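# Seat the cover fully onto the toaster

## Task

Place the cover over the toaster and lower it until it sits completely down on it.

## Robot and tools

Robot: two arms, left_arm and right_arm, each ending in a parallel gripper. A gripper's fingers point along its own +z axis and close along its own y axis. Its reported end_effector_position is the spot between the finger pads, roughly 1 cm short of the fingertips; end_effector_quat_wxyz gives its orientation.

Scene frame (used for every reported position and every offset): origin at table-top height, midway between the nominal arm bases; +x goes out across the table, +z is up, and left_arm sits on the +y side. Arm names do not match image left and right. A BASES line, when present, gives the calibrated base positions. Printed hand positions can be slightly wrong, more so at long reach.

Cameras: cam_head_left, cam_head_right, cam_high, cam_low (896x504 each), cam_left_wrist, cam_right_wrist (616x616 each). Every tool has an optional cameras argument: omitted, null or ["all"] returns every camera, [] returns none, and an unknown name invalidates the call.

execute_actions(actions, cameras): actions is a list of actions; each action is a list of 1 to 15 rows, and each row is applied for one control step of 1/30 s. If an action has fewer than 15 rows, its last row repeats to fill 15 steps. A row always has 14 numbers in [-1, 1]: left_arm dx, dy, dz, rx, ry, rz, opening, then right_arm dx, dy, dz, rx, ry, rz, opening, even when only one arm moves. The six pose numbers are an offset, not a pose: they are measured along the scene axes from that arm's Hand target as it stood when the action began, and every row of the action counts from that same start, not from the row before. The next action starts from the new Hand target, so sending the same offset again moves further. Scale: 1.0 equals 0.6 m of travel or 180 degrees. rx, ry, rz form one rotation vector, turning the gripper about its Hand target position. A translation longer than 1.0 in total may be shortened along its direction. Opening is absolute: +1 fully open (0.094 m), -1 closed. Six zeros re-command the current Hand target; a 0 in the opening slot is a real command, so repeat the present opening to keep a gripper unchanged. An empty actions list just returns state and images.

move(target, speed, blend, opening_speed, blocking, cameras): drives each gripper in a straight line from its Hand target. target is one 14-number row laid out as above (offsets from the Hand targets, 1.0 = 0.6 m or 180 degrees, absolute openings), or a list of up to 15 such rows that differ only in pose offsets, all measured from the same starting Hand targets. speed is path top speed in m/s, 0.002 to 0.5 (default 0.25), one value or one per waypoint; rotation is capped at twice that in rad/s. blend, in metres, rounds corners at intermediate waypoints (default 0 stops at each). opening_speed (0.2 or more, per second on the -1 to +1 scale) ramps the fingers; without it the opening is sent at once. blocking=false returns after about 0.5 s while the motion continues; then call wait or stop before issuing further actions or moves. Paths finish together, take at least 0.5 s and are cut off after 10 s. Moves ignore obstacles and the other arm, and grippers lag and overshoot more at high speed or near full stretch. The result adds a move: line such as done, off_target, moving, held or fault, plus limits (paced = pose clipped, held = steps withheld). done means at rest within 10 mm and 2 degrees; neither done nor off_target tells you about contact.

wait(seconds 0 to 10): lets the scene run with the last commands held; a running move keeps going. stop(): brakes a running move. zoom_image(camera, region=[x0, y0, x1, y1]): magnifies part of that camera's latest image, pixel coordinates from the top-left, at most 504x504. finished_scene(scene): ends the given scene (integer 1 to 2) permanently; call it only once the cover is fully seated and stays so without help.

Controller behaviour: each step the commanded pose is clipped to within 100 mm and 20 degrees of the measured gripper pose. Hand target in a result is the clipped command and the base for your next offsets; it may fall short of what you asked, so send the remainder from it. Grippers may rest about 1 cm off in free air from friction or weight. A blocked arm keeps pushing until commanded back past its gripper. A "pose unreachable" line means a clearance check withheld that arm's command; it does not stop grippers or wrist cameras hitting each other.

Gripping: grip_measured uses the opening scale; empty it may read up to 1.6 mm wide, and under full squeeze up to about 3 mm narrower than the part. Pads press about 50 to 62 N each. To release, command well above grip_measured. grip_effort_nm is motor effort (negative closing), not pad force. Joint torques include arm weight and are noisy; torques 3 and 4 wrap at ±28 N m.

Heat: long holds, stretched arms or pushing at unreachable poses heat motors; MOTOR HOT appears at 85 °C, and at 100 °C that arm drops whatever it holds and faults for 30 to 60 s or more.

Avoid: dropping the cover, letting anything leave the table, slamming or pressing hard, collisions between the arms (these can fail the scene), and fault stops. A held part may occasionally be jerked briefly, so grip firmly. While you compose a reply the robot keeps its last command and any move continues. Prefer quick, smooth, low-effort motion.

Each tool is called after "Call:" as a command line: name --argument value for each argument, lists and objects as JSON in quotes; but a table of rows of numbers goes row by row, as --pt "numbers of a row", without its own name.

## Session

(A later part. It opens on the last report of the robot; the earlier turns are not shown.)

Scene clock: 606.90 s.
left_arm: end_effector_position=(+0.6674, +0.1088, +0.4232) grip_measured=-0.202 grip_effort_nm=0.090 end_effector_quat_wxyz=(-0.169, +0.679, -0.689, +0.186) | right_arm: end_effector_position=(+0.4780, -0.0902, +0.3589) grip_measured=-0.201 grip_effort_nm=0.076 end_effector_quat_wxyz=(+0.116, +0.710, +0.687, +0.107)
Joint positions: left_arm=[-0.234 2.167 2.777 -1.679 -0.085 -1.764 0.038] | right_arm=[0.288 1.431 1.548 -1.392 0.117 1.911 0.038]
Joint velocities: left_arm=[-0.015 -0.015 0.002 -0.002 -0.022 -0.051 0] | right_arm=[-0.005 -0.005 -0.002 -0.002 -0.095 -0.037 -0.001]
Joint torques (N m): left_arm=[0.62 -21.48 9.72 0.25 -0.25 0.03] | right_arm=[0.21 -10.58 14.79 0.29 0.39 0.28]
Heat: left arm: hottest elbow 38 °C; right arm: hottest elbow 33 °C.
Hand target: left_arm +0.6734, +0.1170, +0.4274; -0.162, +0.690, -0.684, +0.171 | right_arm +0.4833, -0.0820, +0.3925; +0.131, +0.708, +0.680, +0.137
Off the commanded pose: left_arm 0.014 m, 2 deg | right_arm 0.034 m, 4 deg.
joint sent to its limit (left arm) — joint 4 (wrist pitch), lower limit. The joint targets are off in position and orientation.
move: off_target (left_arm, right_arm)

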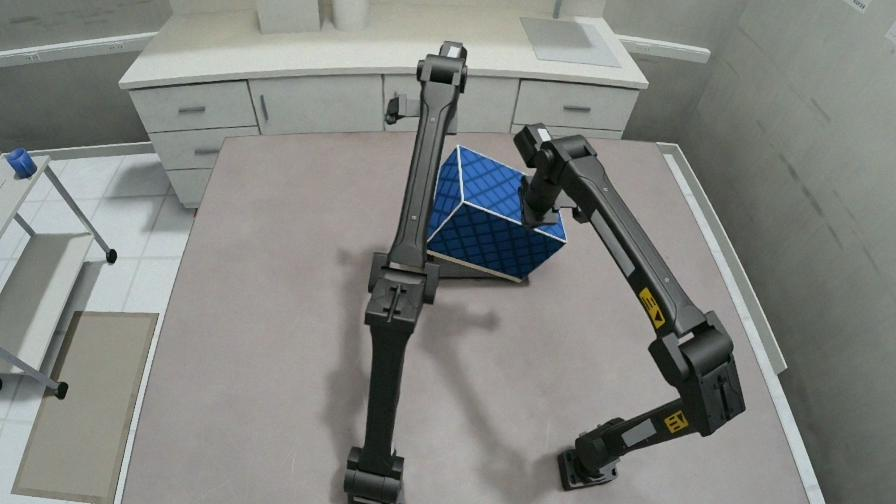

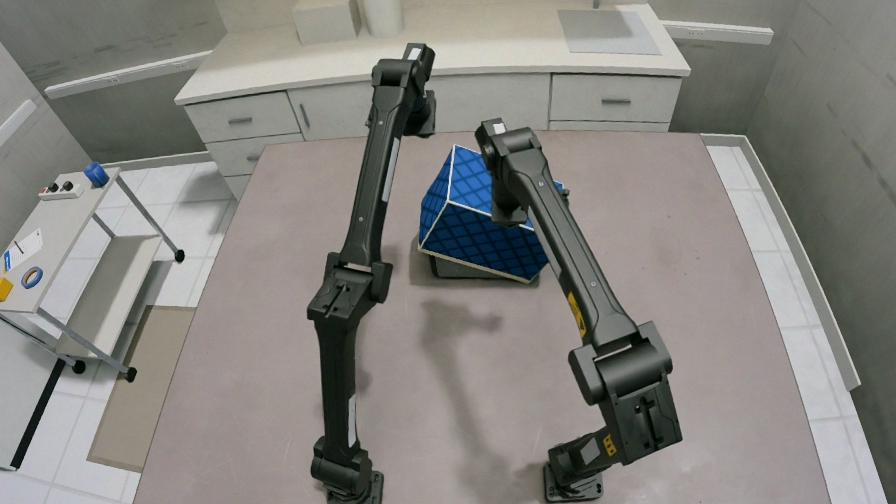

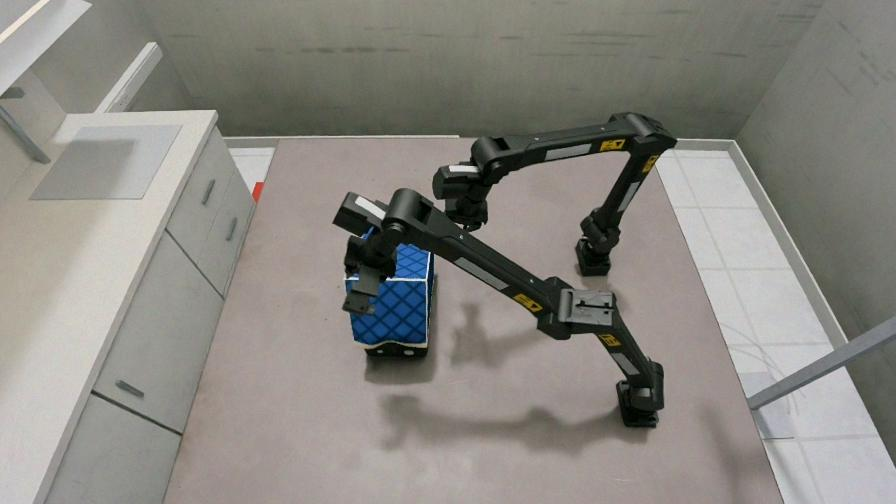

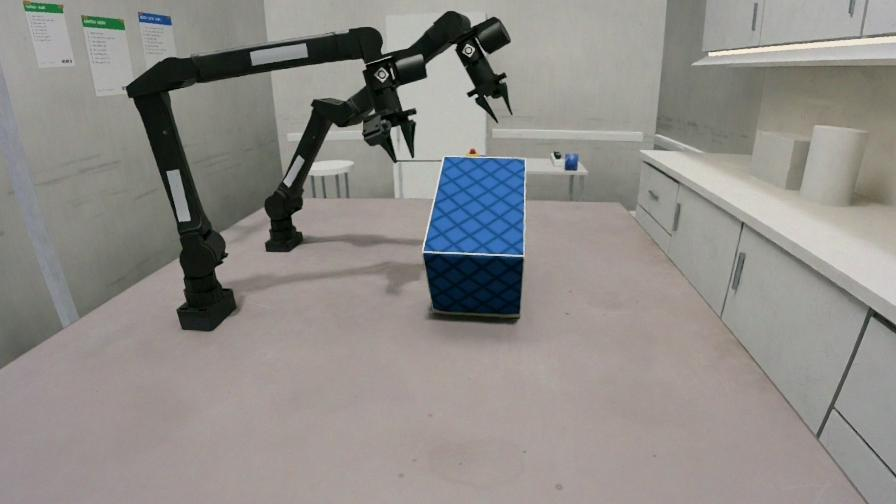

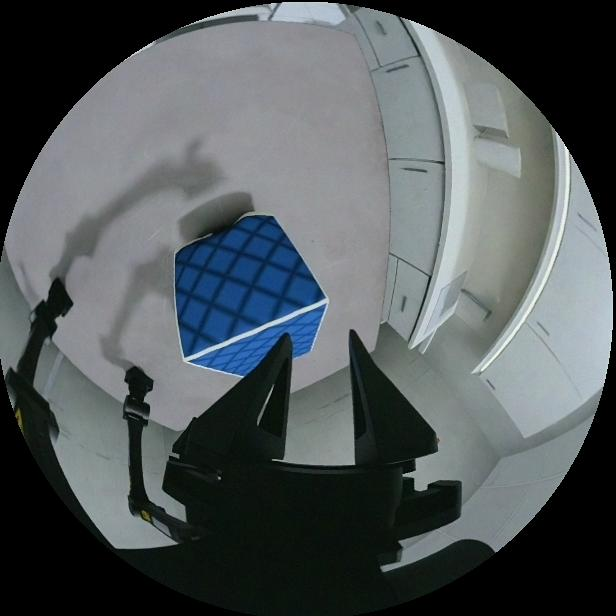

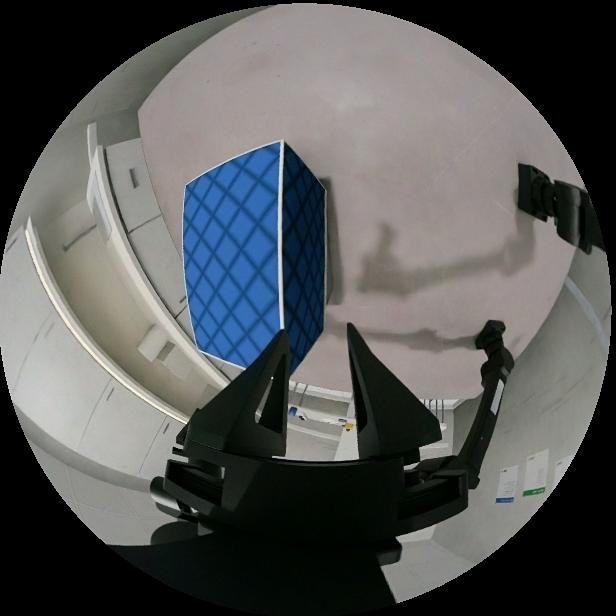

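Call:
move --pt "-0.11 -0.065 0.0 0 0 0 -1 -0.15 -0.05 0 0 0 0 -1" --pt "-0.11 -0.065 -0.33 0 0 0 -1 -0.15 -0.05 0 0 0 0 -1" --speed 0.1

Call:
zoom_image --camera "cam_low" --region '[360, 80, 580, 330]'

Call:
zoom_image --camera "cam_high" --region '[310, 170, 500, 370]'

Scene clock: 618.47 s.
left_arm: end_effector_position=(+0.6047, +0.0877, +0.2418) grip_measured=-0.989 grip_effort_nm=-0.574 end_effector_quat_wxyz=(-0.166, +0.691, -0.682, +0.174) | right_arm: end_effector_position=(+0.4010, -0.1151, +0.3951) grip_measured=-0.996 grip_effort_nm=-0.193 end_effector_quat_wxyz=(+0.132, +0.707, +0.681, +0.138)
Joint positions: left_arm=[-0.297 1.801 1.704 -1.003 -0.128 -1.846 0] | right_arm=[0.292 1.193 1.411 -1.423 0.12 1.915 0]
Joint velocities: left_arm=[-0.015 -0.005 0.002 -0.007 -0.022 -0.022 0] | right_arm=[-0.015 -0.005 -0.032 0.002 -0.066 0.022 0]
Joint torques (N m): left_arm=[-0.56 -18.43 7.01 1.21 -0.05 0.04] | right_arm=[0.09 -7.12 8.42 0.38 0.39 0.26]
Heat: left arm: hottest elbow 37 °C; right arm: hottest elbow 33 °C.
Hand target: left_arm +0.6063, +0.0822, +0.2274; -0.162, +0.691, -0.684, +0.171 | right_arm +0.3934, -0.1125, +0.3943; +0.131, +0.708, +0.680, +0.137
Off the commanded pose: left_arm 0.016 m, 1 deg | right_arm 0.009 m, 0 deg.
move: off_target (left_arm)

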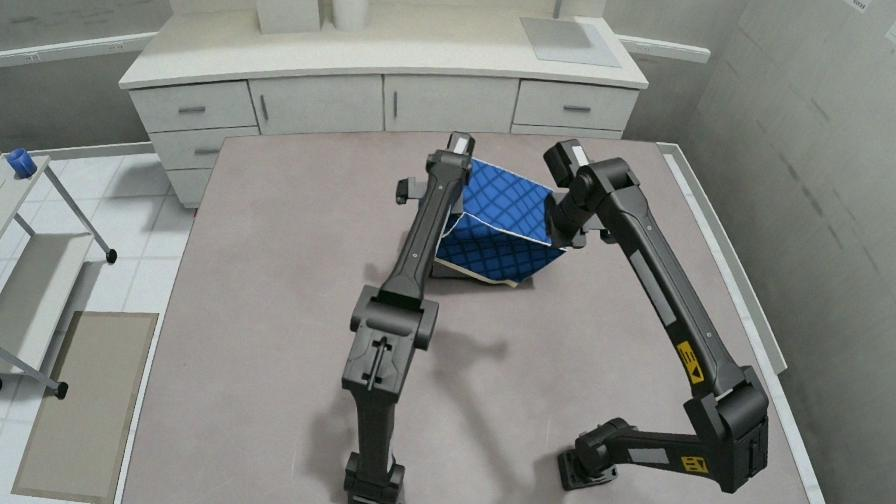

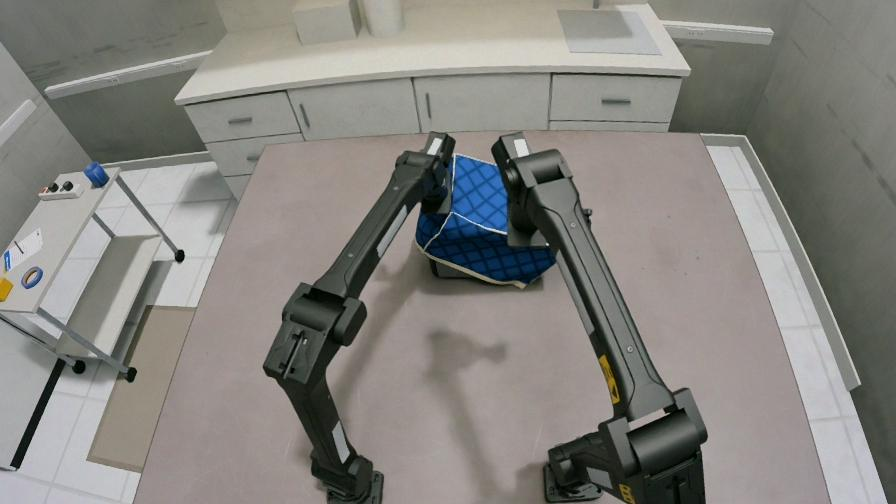

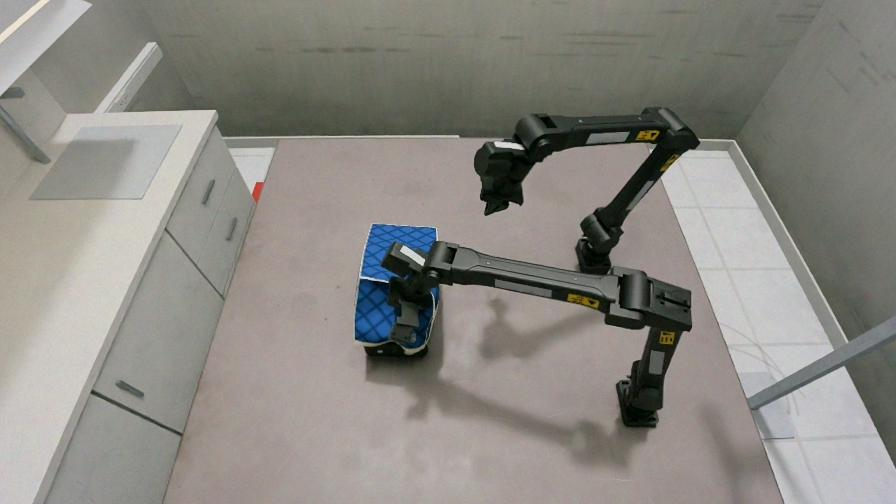

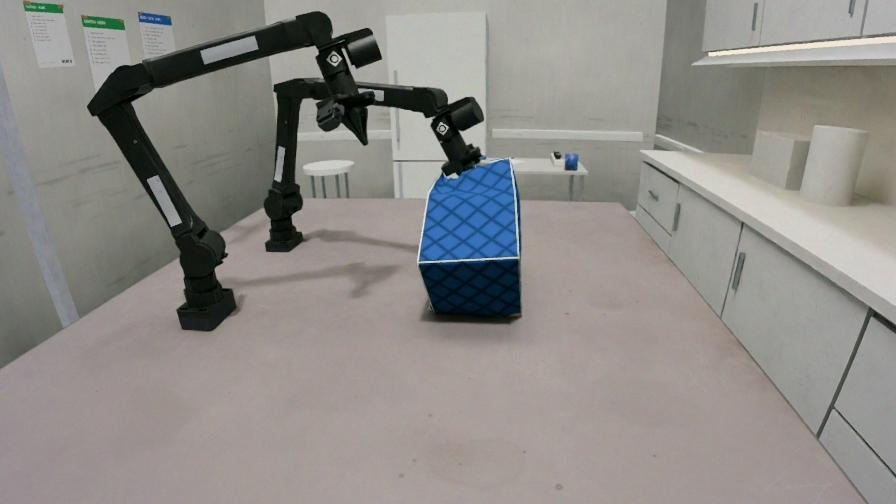

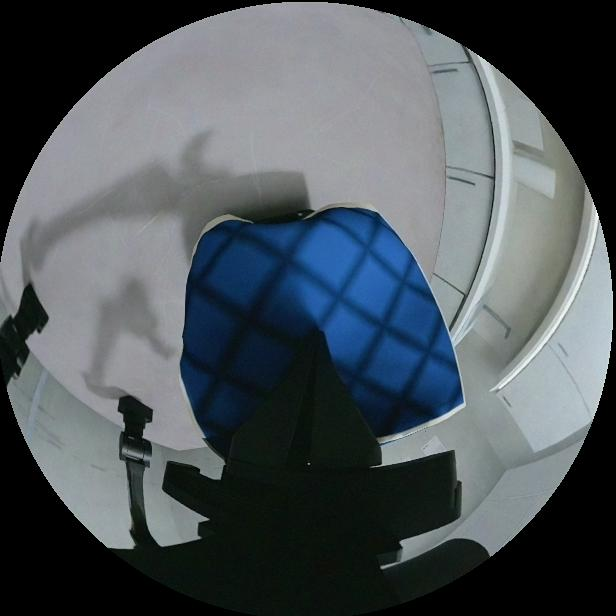

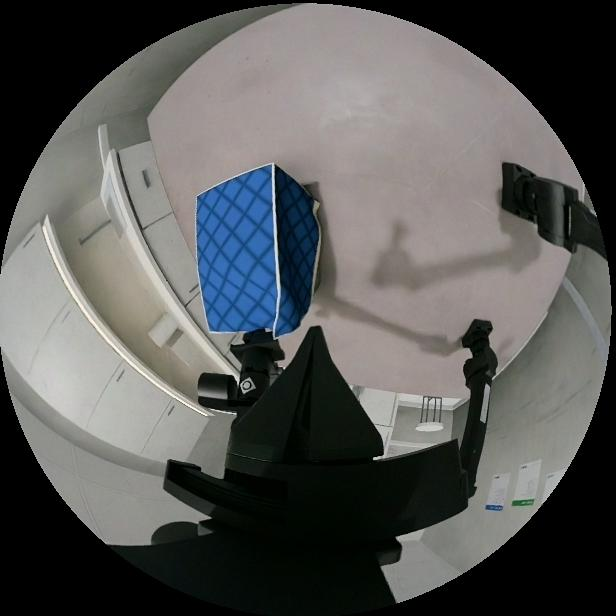

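Scaled by 2.016.

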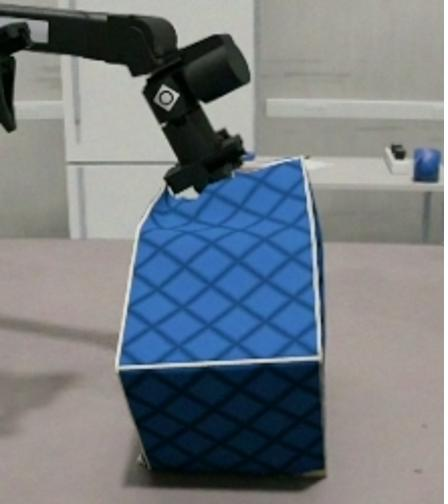

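Scaled by 2.520.

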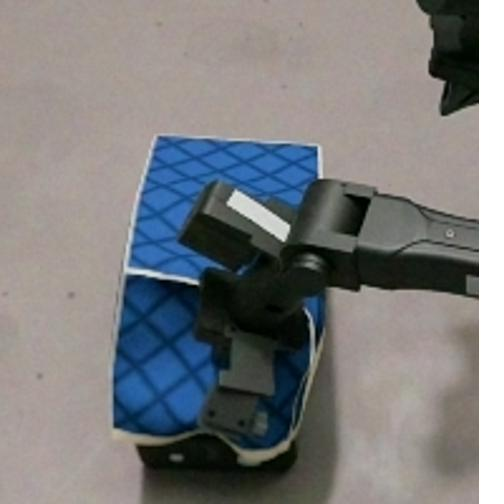

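Call:
move --target '[0,0.015,-0.1,0,0,0,-1,0,0,0,0,0,0,-1]' --speed 0.06

Call:
zoom_image --camera "cam_high" --region '[310, 170, 500, 370]'

Call:
zoom_image --camera "cam_head_right" --region '[360, 110, 590, 300]'

Scene clock: 623.77 s.
left_arm: end_effector_position=(+0.6098, +0.0902, +0.2202) grip_measured=-0.989 grip_effort_nm=-0.559 end_effector_quat_wxyz=(-0.184, +0.687, -0.672, +0.205) | right_arm: end_effector_position=(+0.4010, -0.1151, +0.3951) grip_measured=-0.996 grip_effort_nm=-0.188 end_effector_quat_wxyz=(+0.132, +0.707, +0.681, +0.138)
Joint positions: left_arm=[-0.292 1.782 1.596 -0.84 -0.128 -1.844 0] | right_arm=[0.292 1.193 1.411 -1.423 0.12 1.915 0]
Joint velocities: left_arm=[-0.015 -0.005 -0.012 -0.012 -0.066 -0.007 -0.001] | right_arm=[-0.005 0.015 -0.012 -0.007 0.051 -0.066 0]
Joint torques (N m): left_arm=[0.38 -15.03 5.37 0.83 0.24 0.21] | right_arm=[0.15 -7.24 8.32 0.36 0.37 0.25]
Heat: left arm: hottest elbow 37 °C; right arm: hottest elbow 33 °C.
Hand target: left_arm +0.6063, +0.0923, +0.1676; -0.162, +0.691, -0.684, +0.171 | right_arm +0.3934, -0.1125, +0.3943; +0.131, +0.708, +0.680, +0.137
Off the commanded pose: left_arm 0.053 m, 5 deg | right_arm 0.008 m, 0 deg.
move: off_target (left_arm)

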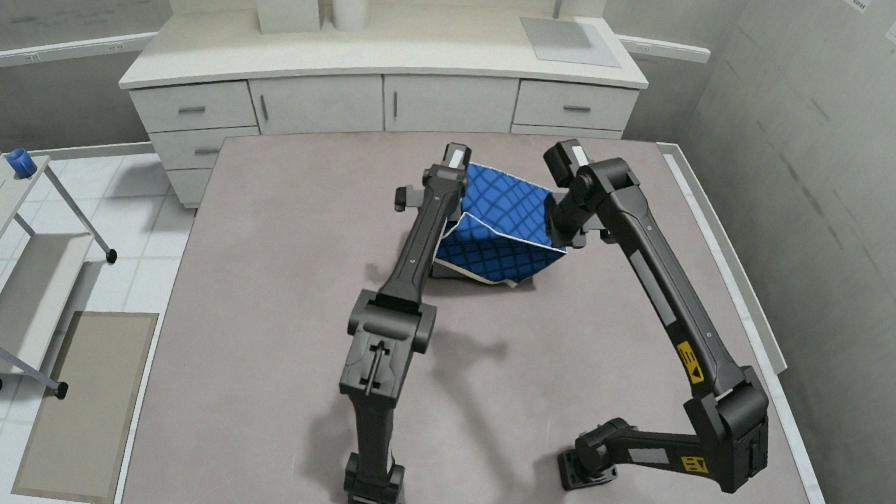

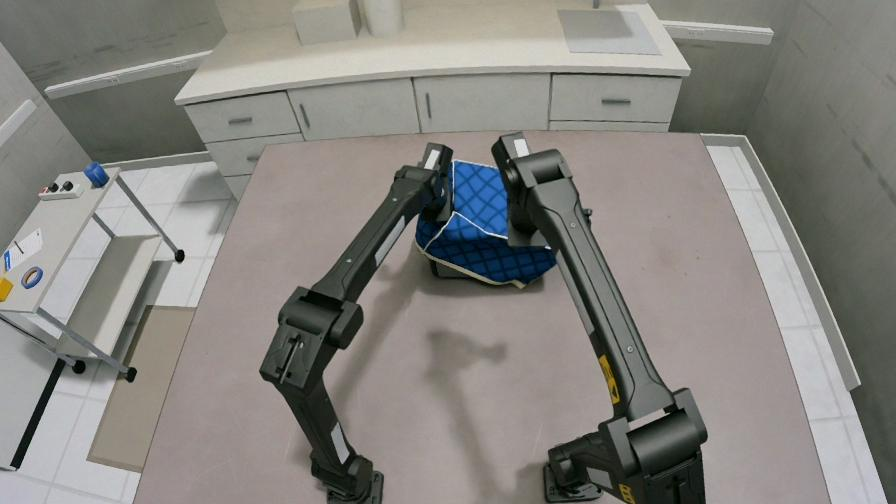

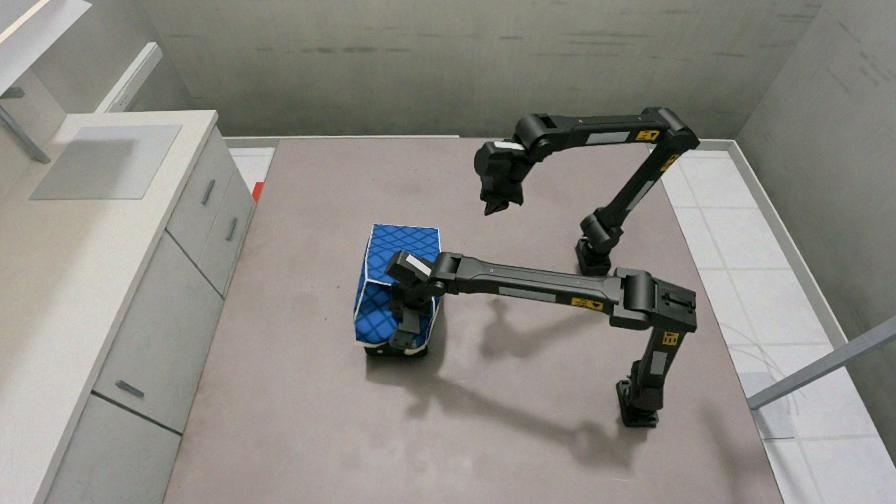

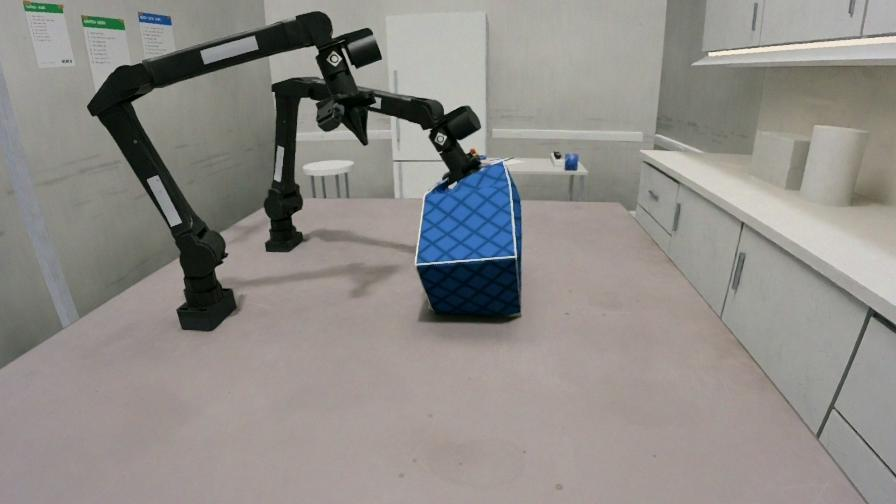

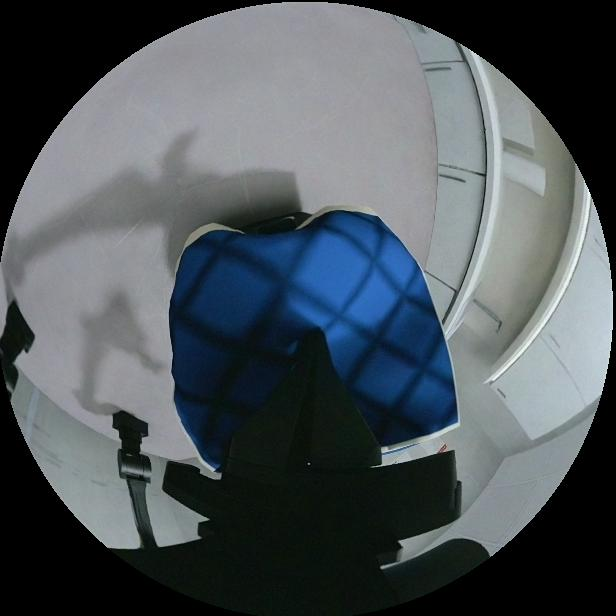

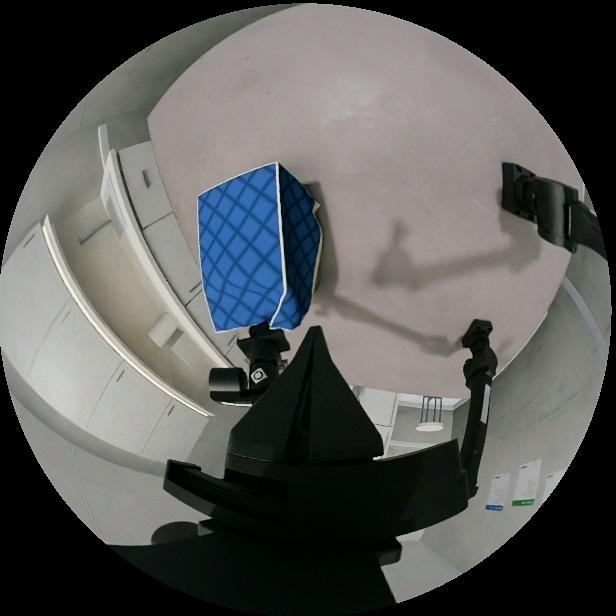

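Scaled by 2.520.

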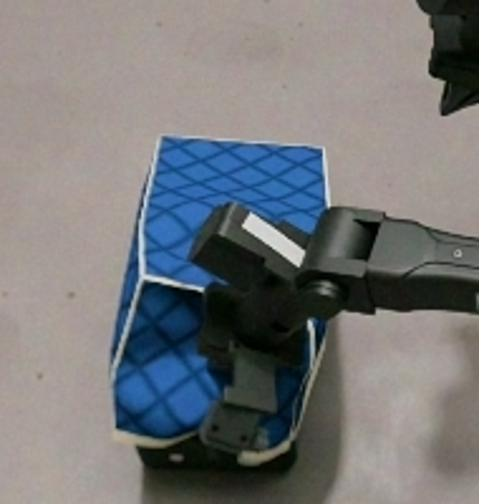

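Scaled by 2.191.

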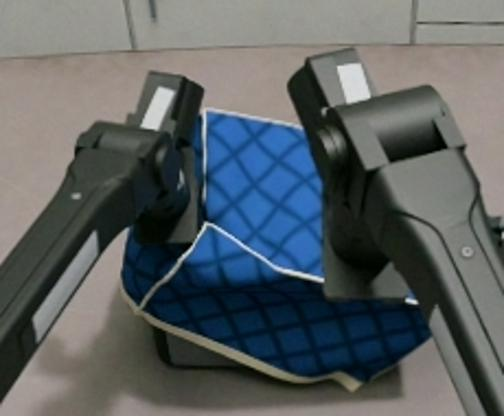

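Call:
move --target '[0,0,0.25,0,0,0,1,0,0,0,0,0,0,-1]' --speed 0.15

Call:
zoom_image --camera "cam_high" --region '[310, 170, 500, 370]'

Call:
zoom_image --camera "cam_low" --region '[360, 80, 580, 330]'

Scene clock: 631.63 s.
left_arm: end_effector_position=(+0.5972, +0.0972, +0.3064) grip_measured=+0.998 grip_effort_nm=0.100 end_effector_quat_wxyz=(-0.159, +0.694, -0.683, +0.161) | right_arm: end_effector_position=(+0.4010, -0.1151, +0.3951) grip_measured=-0.996 grip_effort_nm=-0.193 end_effector_quat_wxyz=(+0.132, +0.707, +0.681, +0.138)
Joint positions: left_arm=[-0.286 1.79 1.865 -1.205 -0.123 -1.839 0.094] | right_arm=[0.292 1.193 1.411 -1.423 0.12 1.915 0]
Joint velocities: left_arm=[-0.005 0.005 -0.002 -0.007 -0.022 -0.007 -0.001] | right_arm=[-0.015 -0.034 0.017 0.002 -0.11 -0.022 0]
Joint torques (N m): left_arm=[-0.38 -18.67 11.25 0.14 -0.02 0.08] | right_arm=[0.09 -7.3 8.36 0.4 0.37 0.26]
Heat: left arm: hottest elbow 37 °C; right arm: hottest elbow 33 °C.
Hand target: left_arm +0.6063, +0.0894, +0.3176; -0.162, +0.691, -0.684, +0.171 | right_arm +0.3935, -0.1125, +0.3943; +0.131, +0.708, +0.680, +0.137
Off the commanded pose: left_arm 0.015 m, 1 deg | right_arm 0.008 m, 0 deg.
move: off_target (left_arm)

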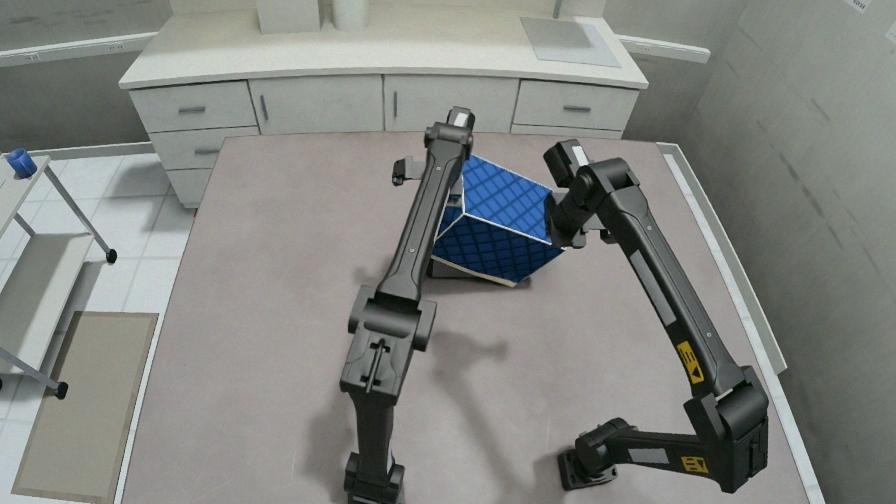

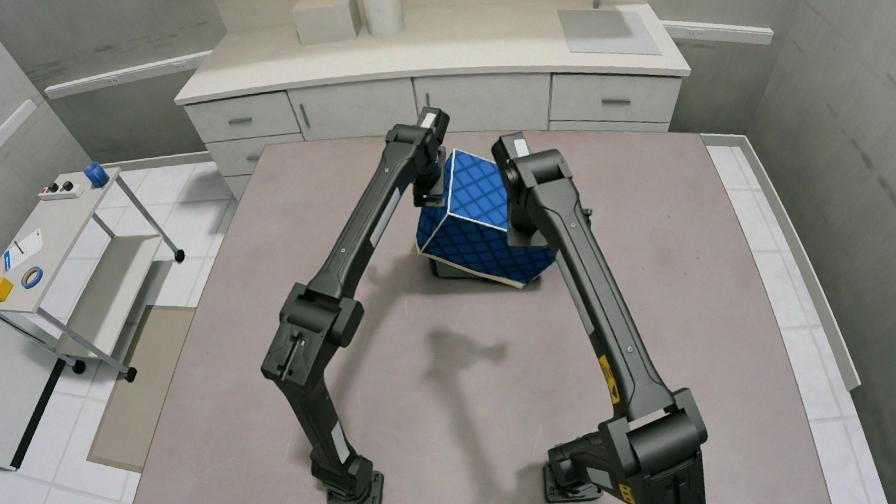

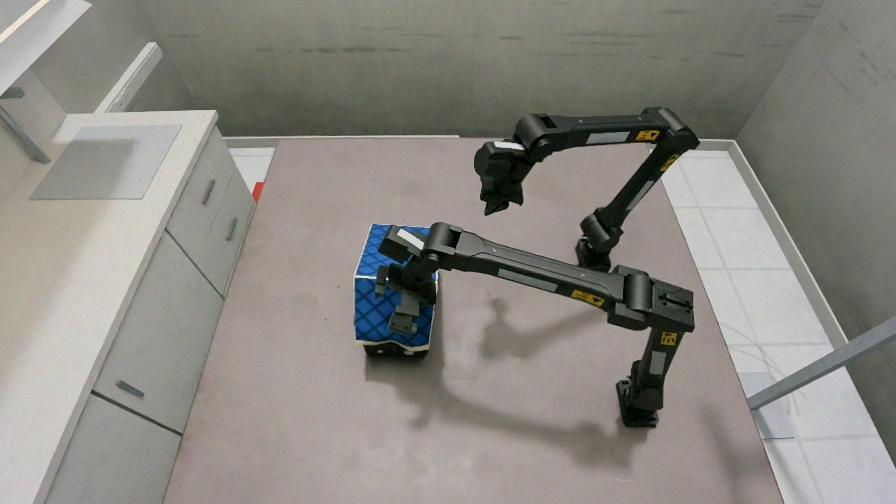

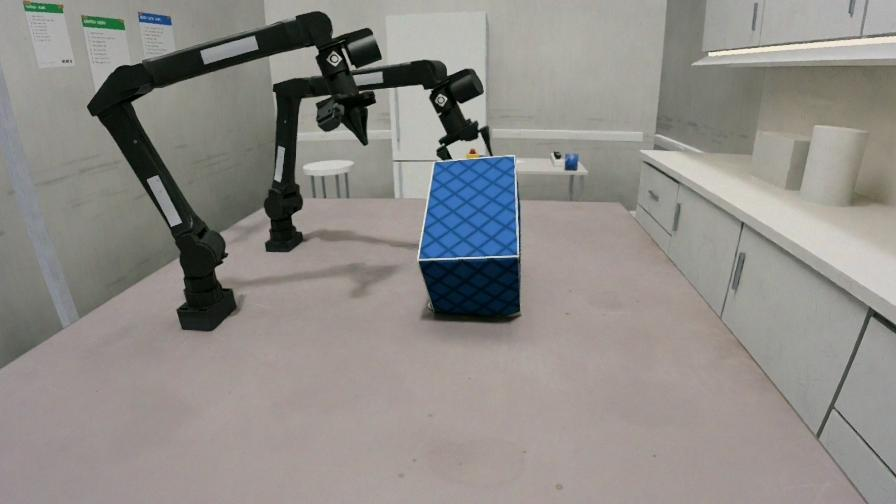

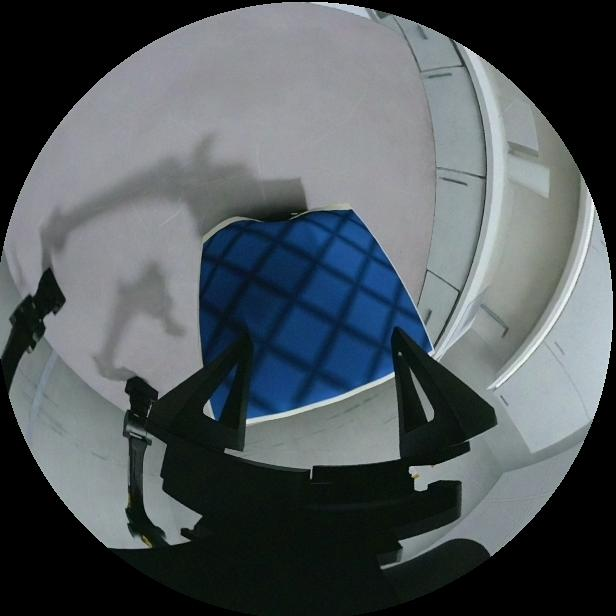

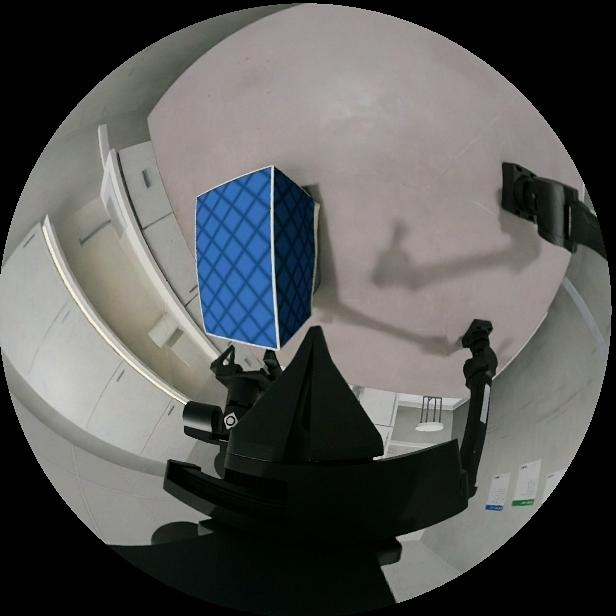

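Scaled by 2.520.

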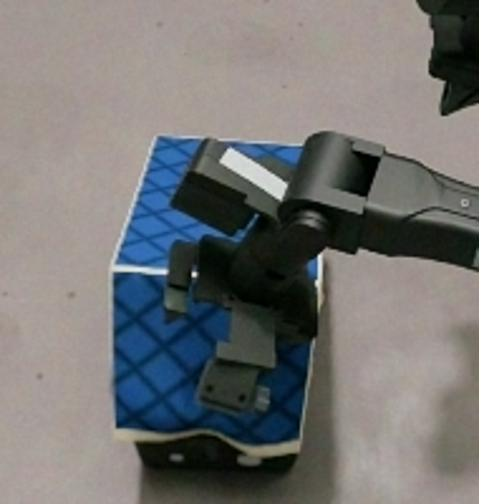

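Scaled by 2.016.

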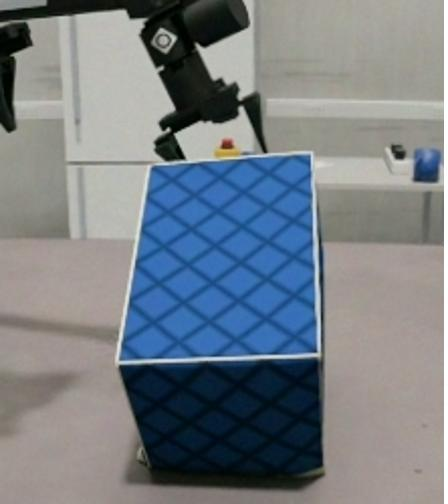

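Call:
move --pt "0 -0.01 0.05 0 0 0 1 0.1 -0.28 -0.1 0 0 0 -1" --pt "0 -0.045 0.03 0 0 0 1 0.35 -0.28 -0.2 0 0 0 -1" --pt "0 -0.045 0 0 0 0 1 0.35 -0.28 -0.41 0 0 0 -1" --pt "0 -0.045 0 0 0 0 1 0.35 -0.13 -0.41 0 0 0 -1" --speed 0.13

Call:
zoom_image --camera "cam_high" --region '[310, 170, 500, 370]'

Scene clock: 646.37 s.
left_arm: end_effector_position=(+0.6018, +0.0749, +0.3238) grip_measured=+0.998 grip_effort_nm=0.095 end_effector_quat_wxyz=(-0.163, +0.693, -0.682, +0.166) | right_arm: end_effector_position=(+0.6026, -0.2146, +0.1634) grip_measured=-0.997 grip_effort_nm=-0.188 end_effector_quat_wxyz=(+0.150, +0.711, +0.673, +0.138)
Joint positions: left_arm=[-0.32 1.82 1.951 -1.252 -0.14 -1.87 0.094] | right_arm=[-0.005 1.705 1.327 -0.784 0.039 1.65 0]
Joint velocities: left_arm=[-0.005 -0.005 0.002 0.002 0.037 -0.037 -0.001] | right_arm=[-0.005 -0.015 -0.017 -0.012 0.051 -0.022 0]
Joint torques (N m): left_arm=[-1.03 -19.02 7.88 1.18 -0.08 -0.01] | right_arm=[1.9 -11.11 8.16 0.9 -0.12 0.32]
Heat: left arm: hottest elbow 38 °C; right arm: hottest elbow 33 °C.
Hand target: left_arm +0.6062, +0.0627, +0.3171; -0.161, +0.691, -0.684, +0.171 | right_arm +0.6003, -0.1919, +0.1453; +0.134, +0.707, +0.681, +0.135
Off the commanded pose: left_arm 0.015 m, 1 deg | right_arm 0.028 m, 2 deg.
move: off_target (left_arm, right_arm)

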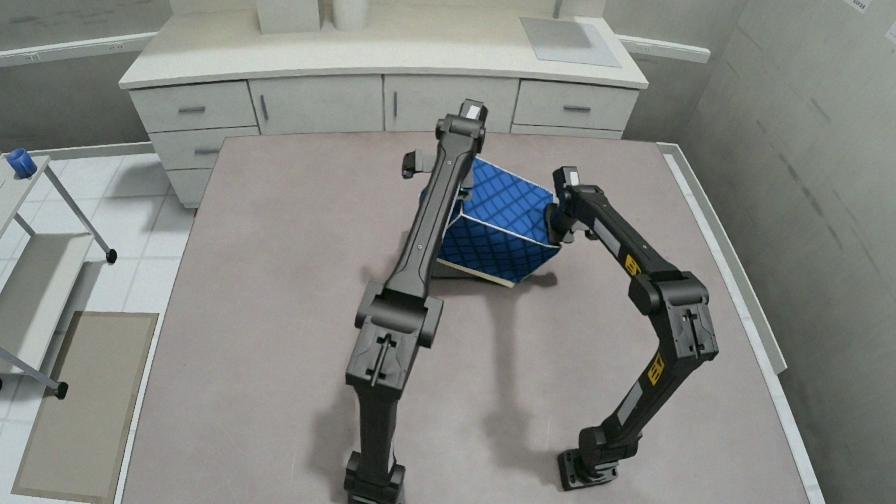

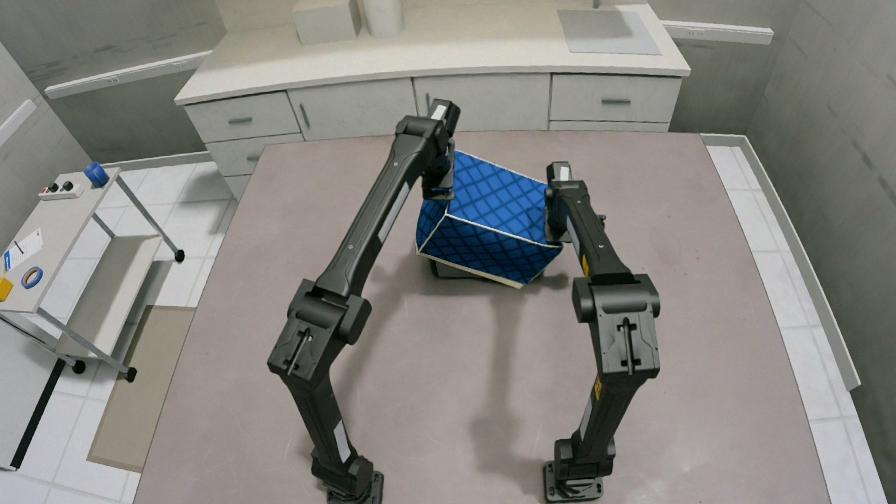

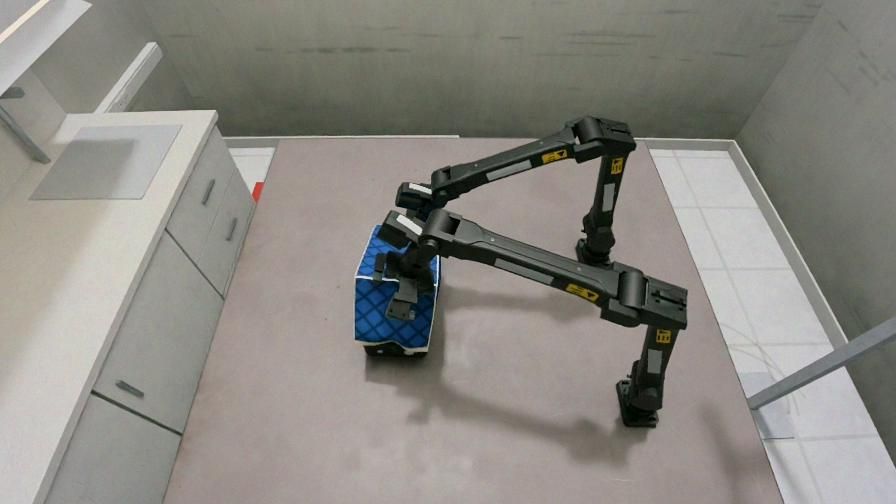

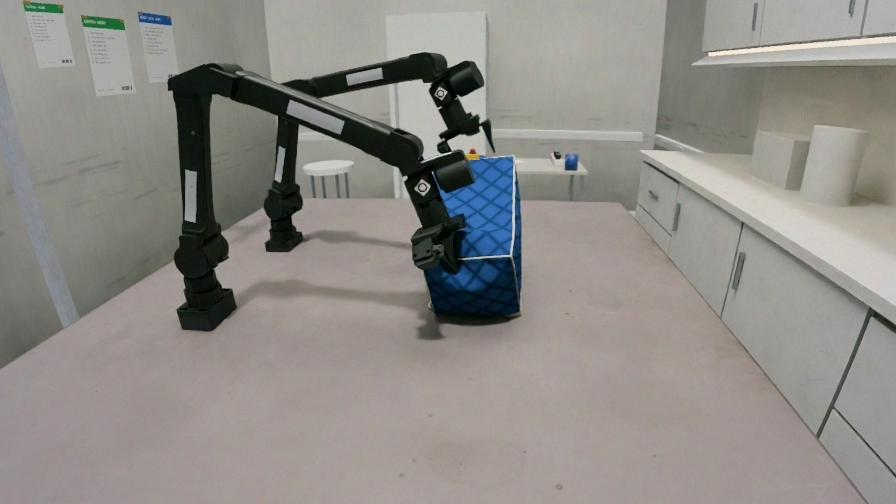

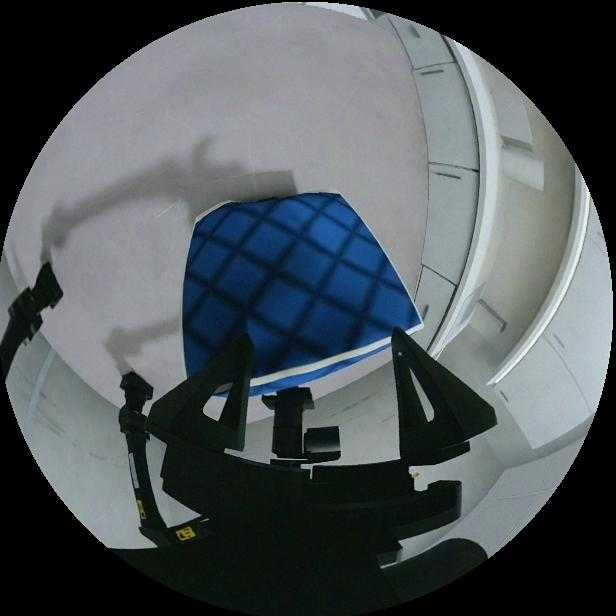

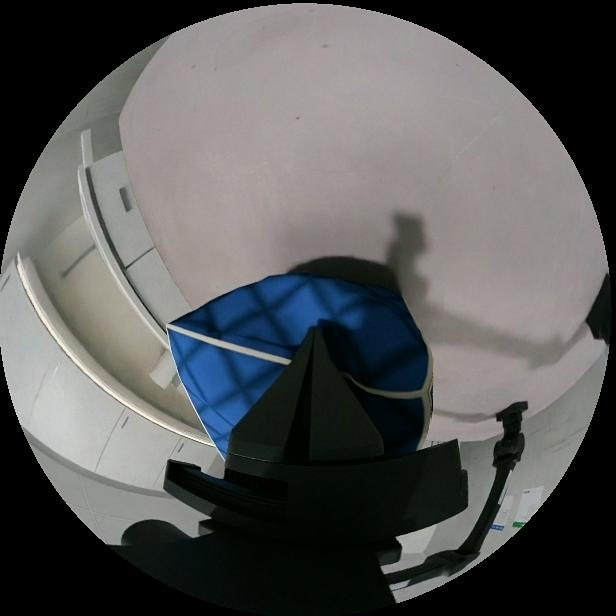

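Scaled by 2.520.

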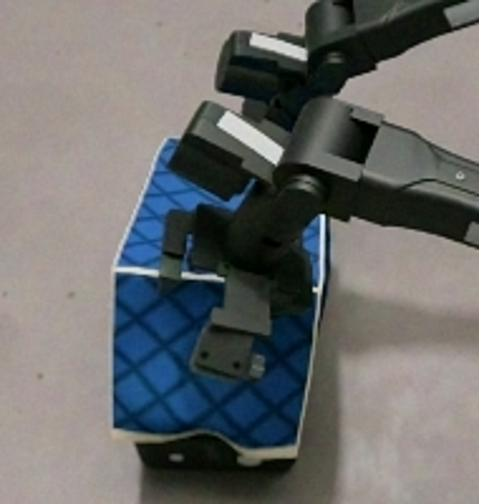

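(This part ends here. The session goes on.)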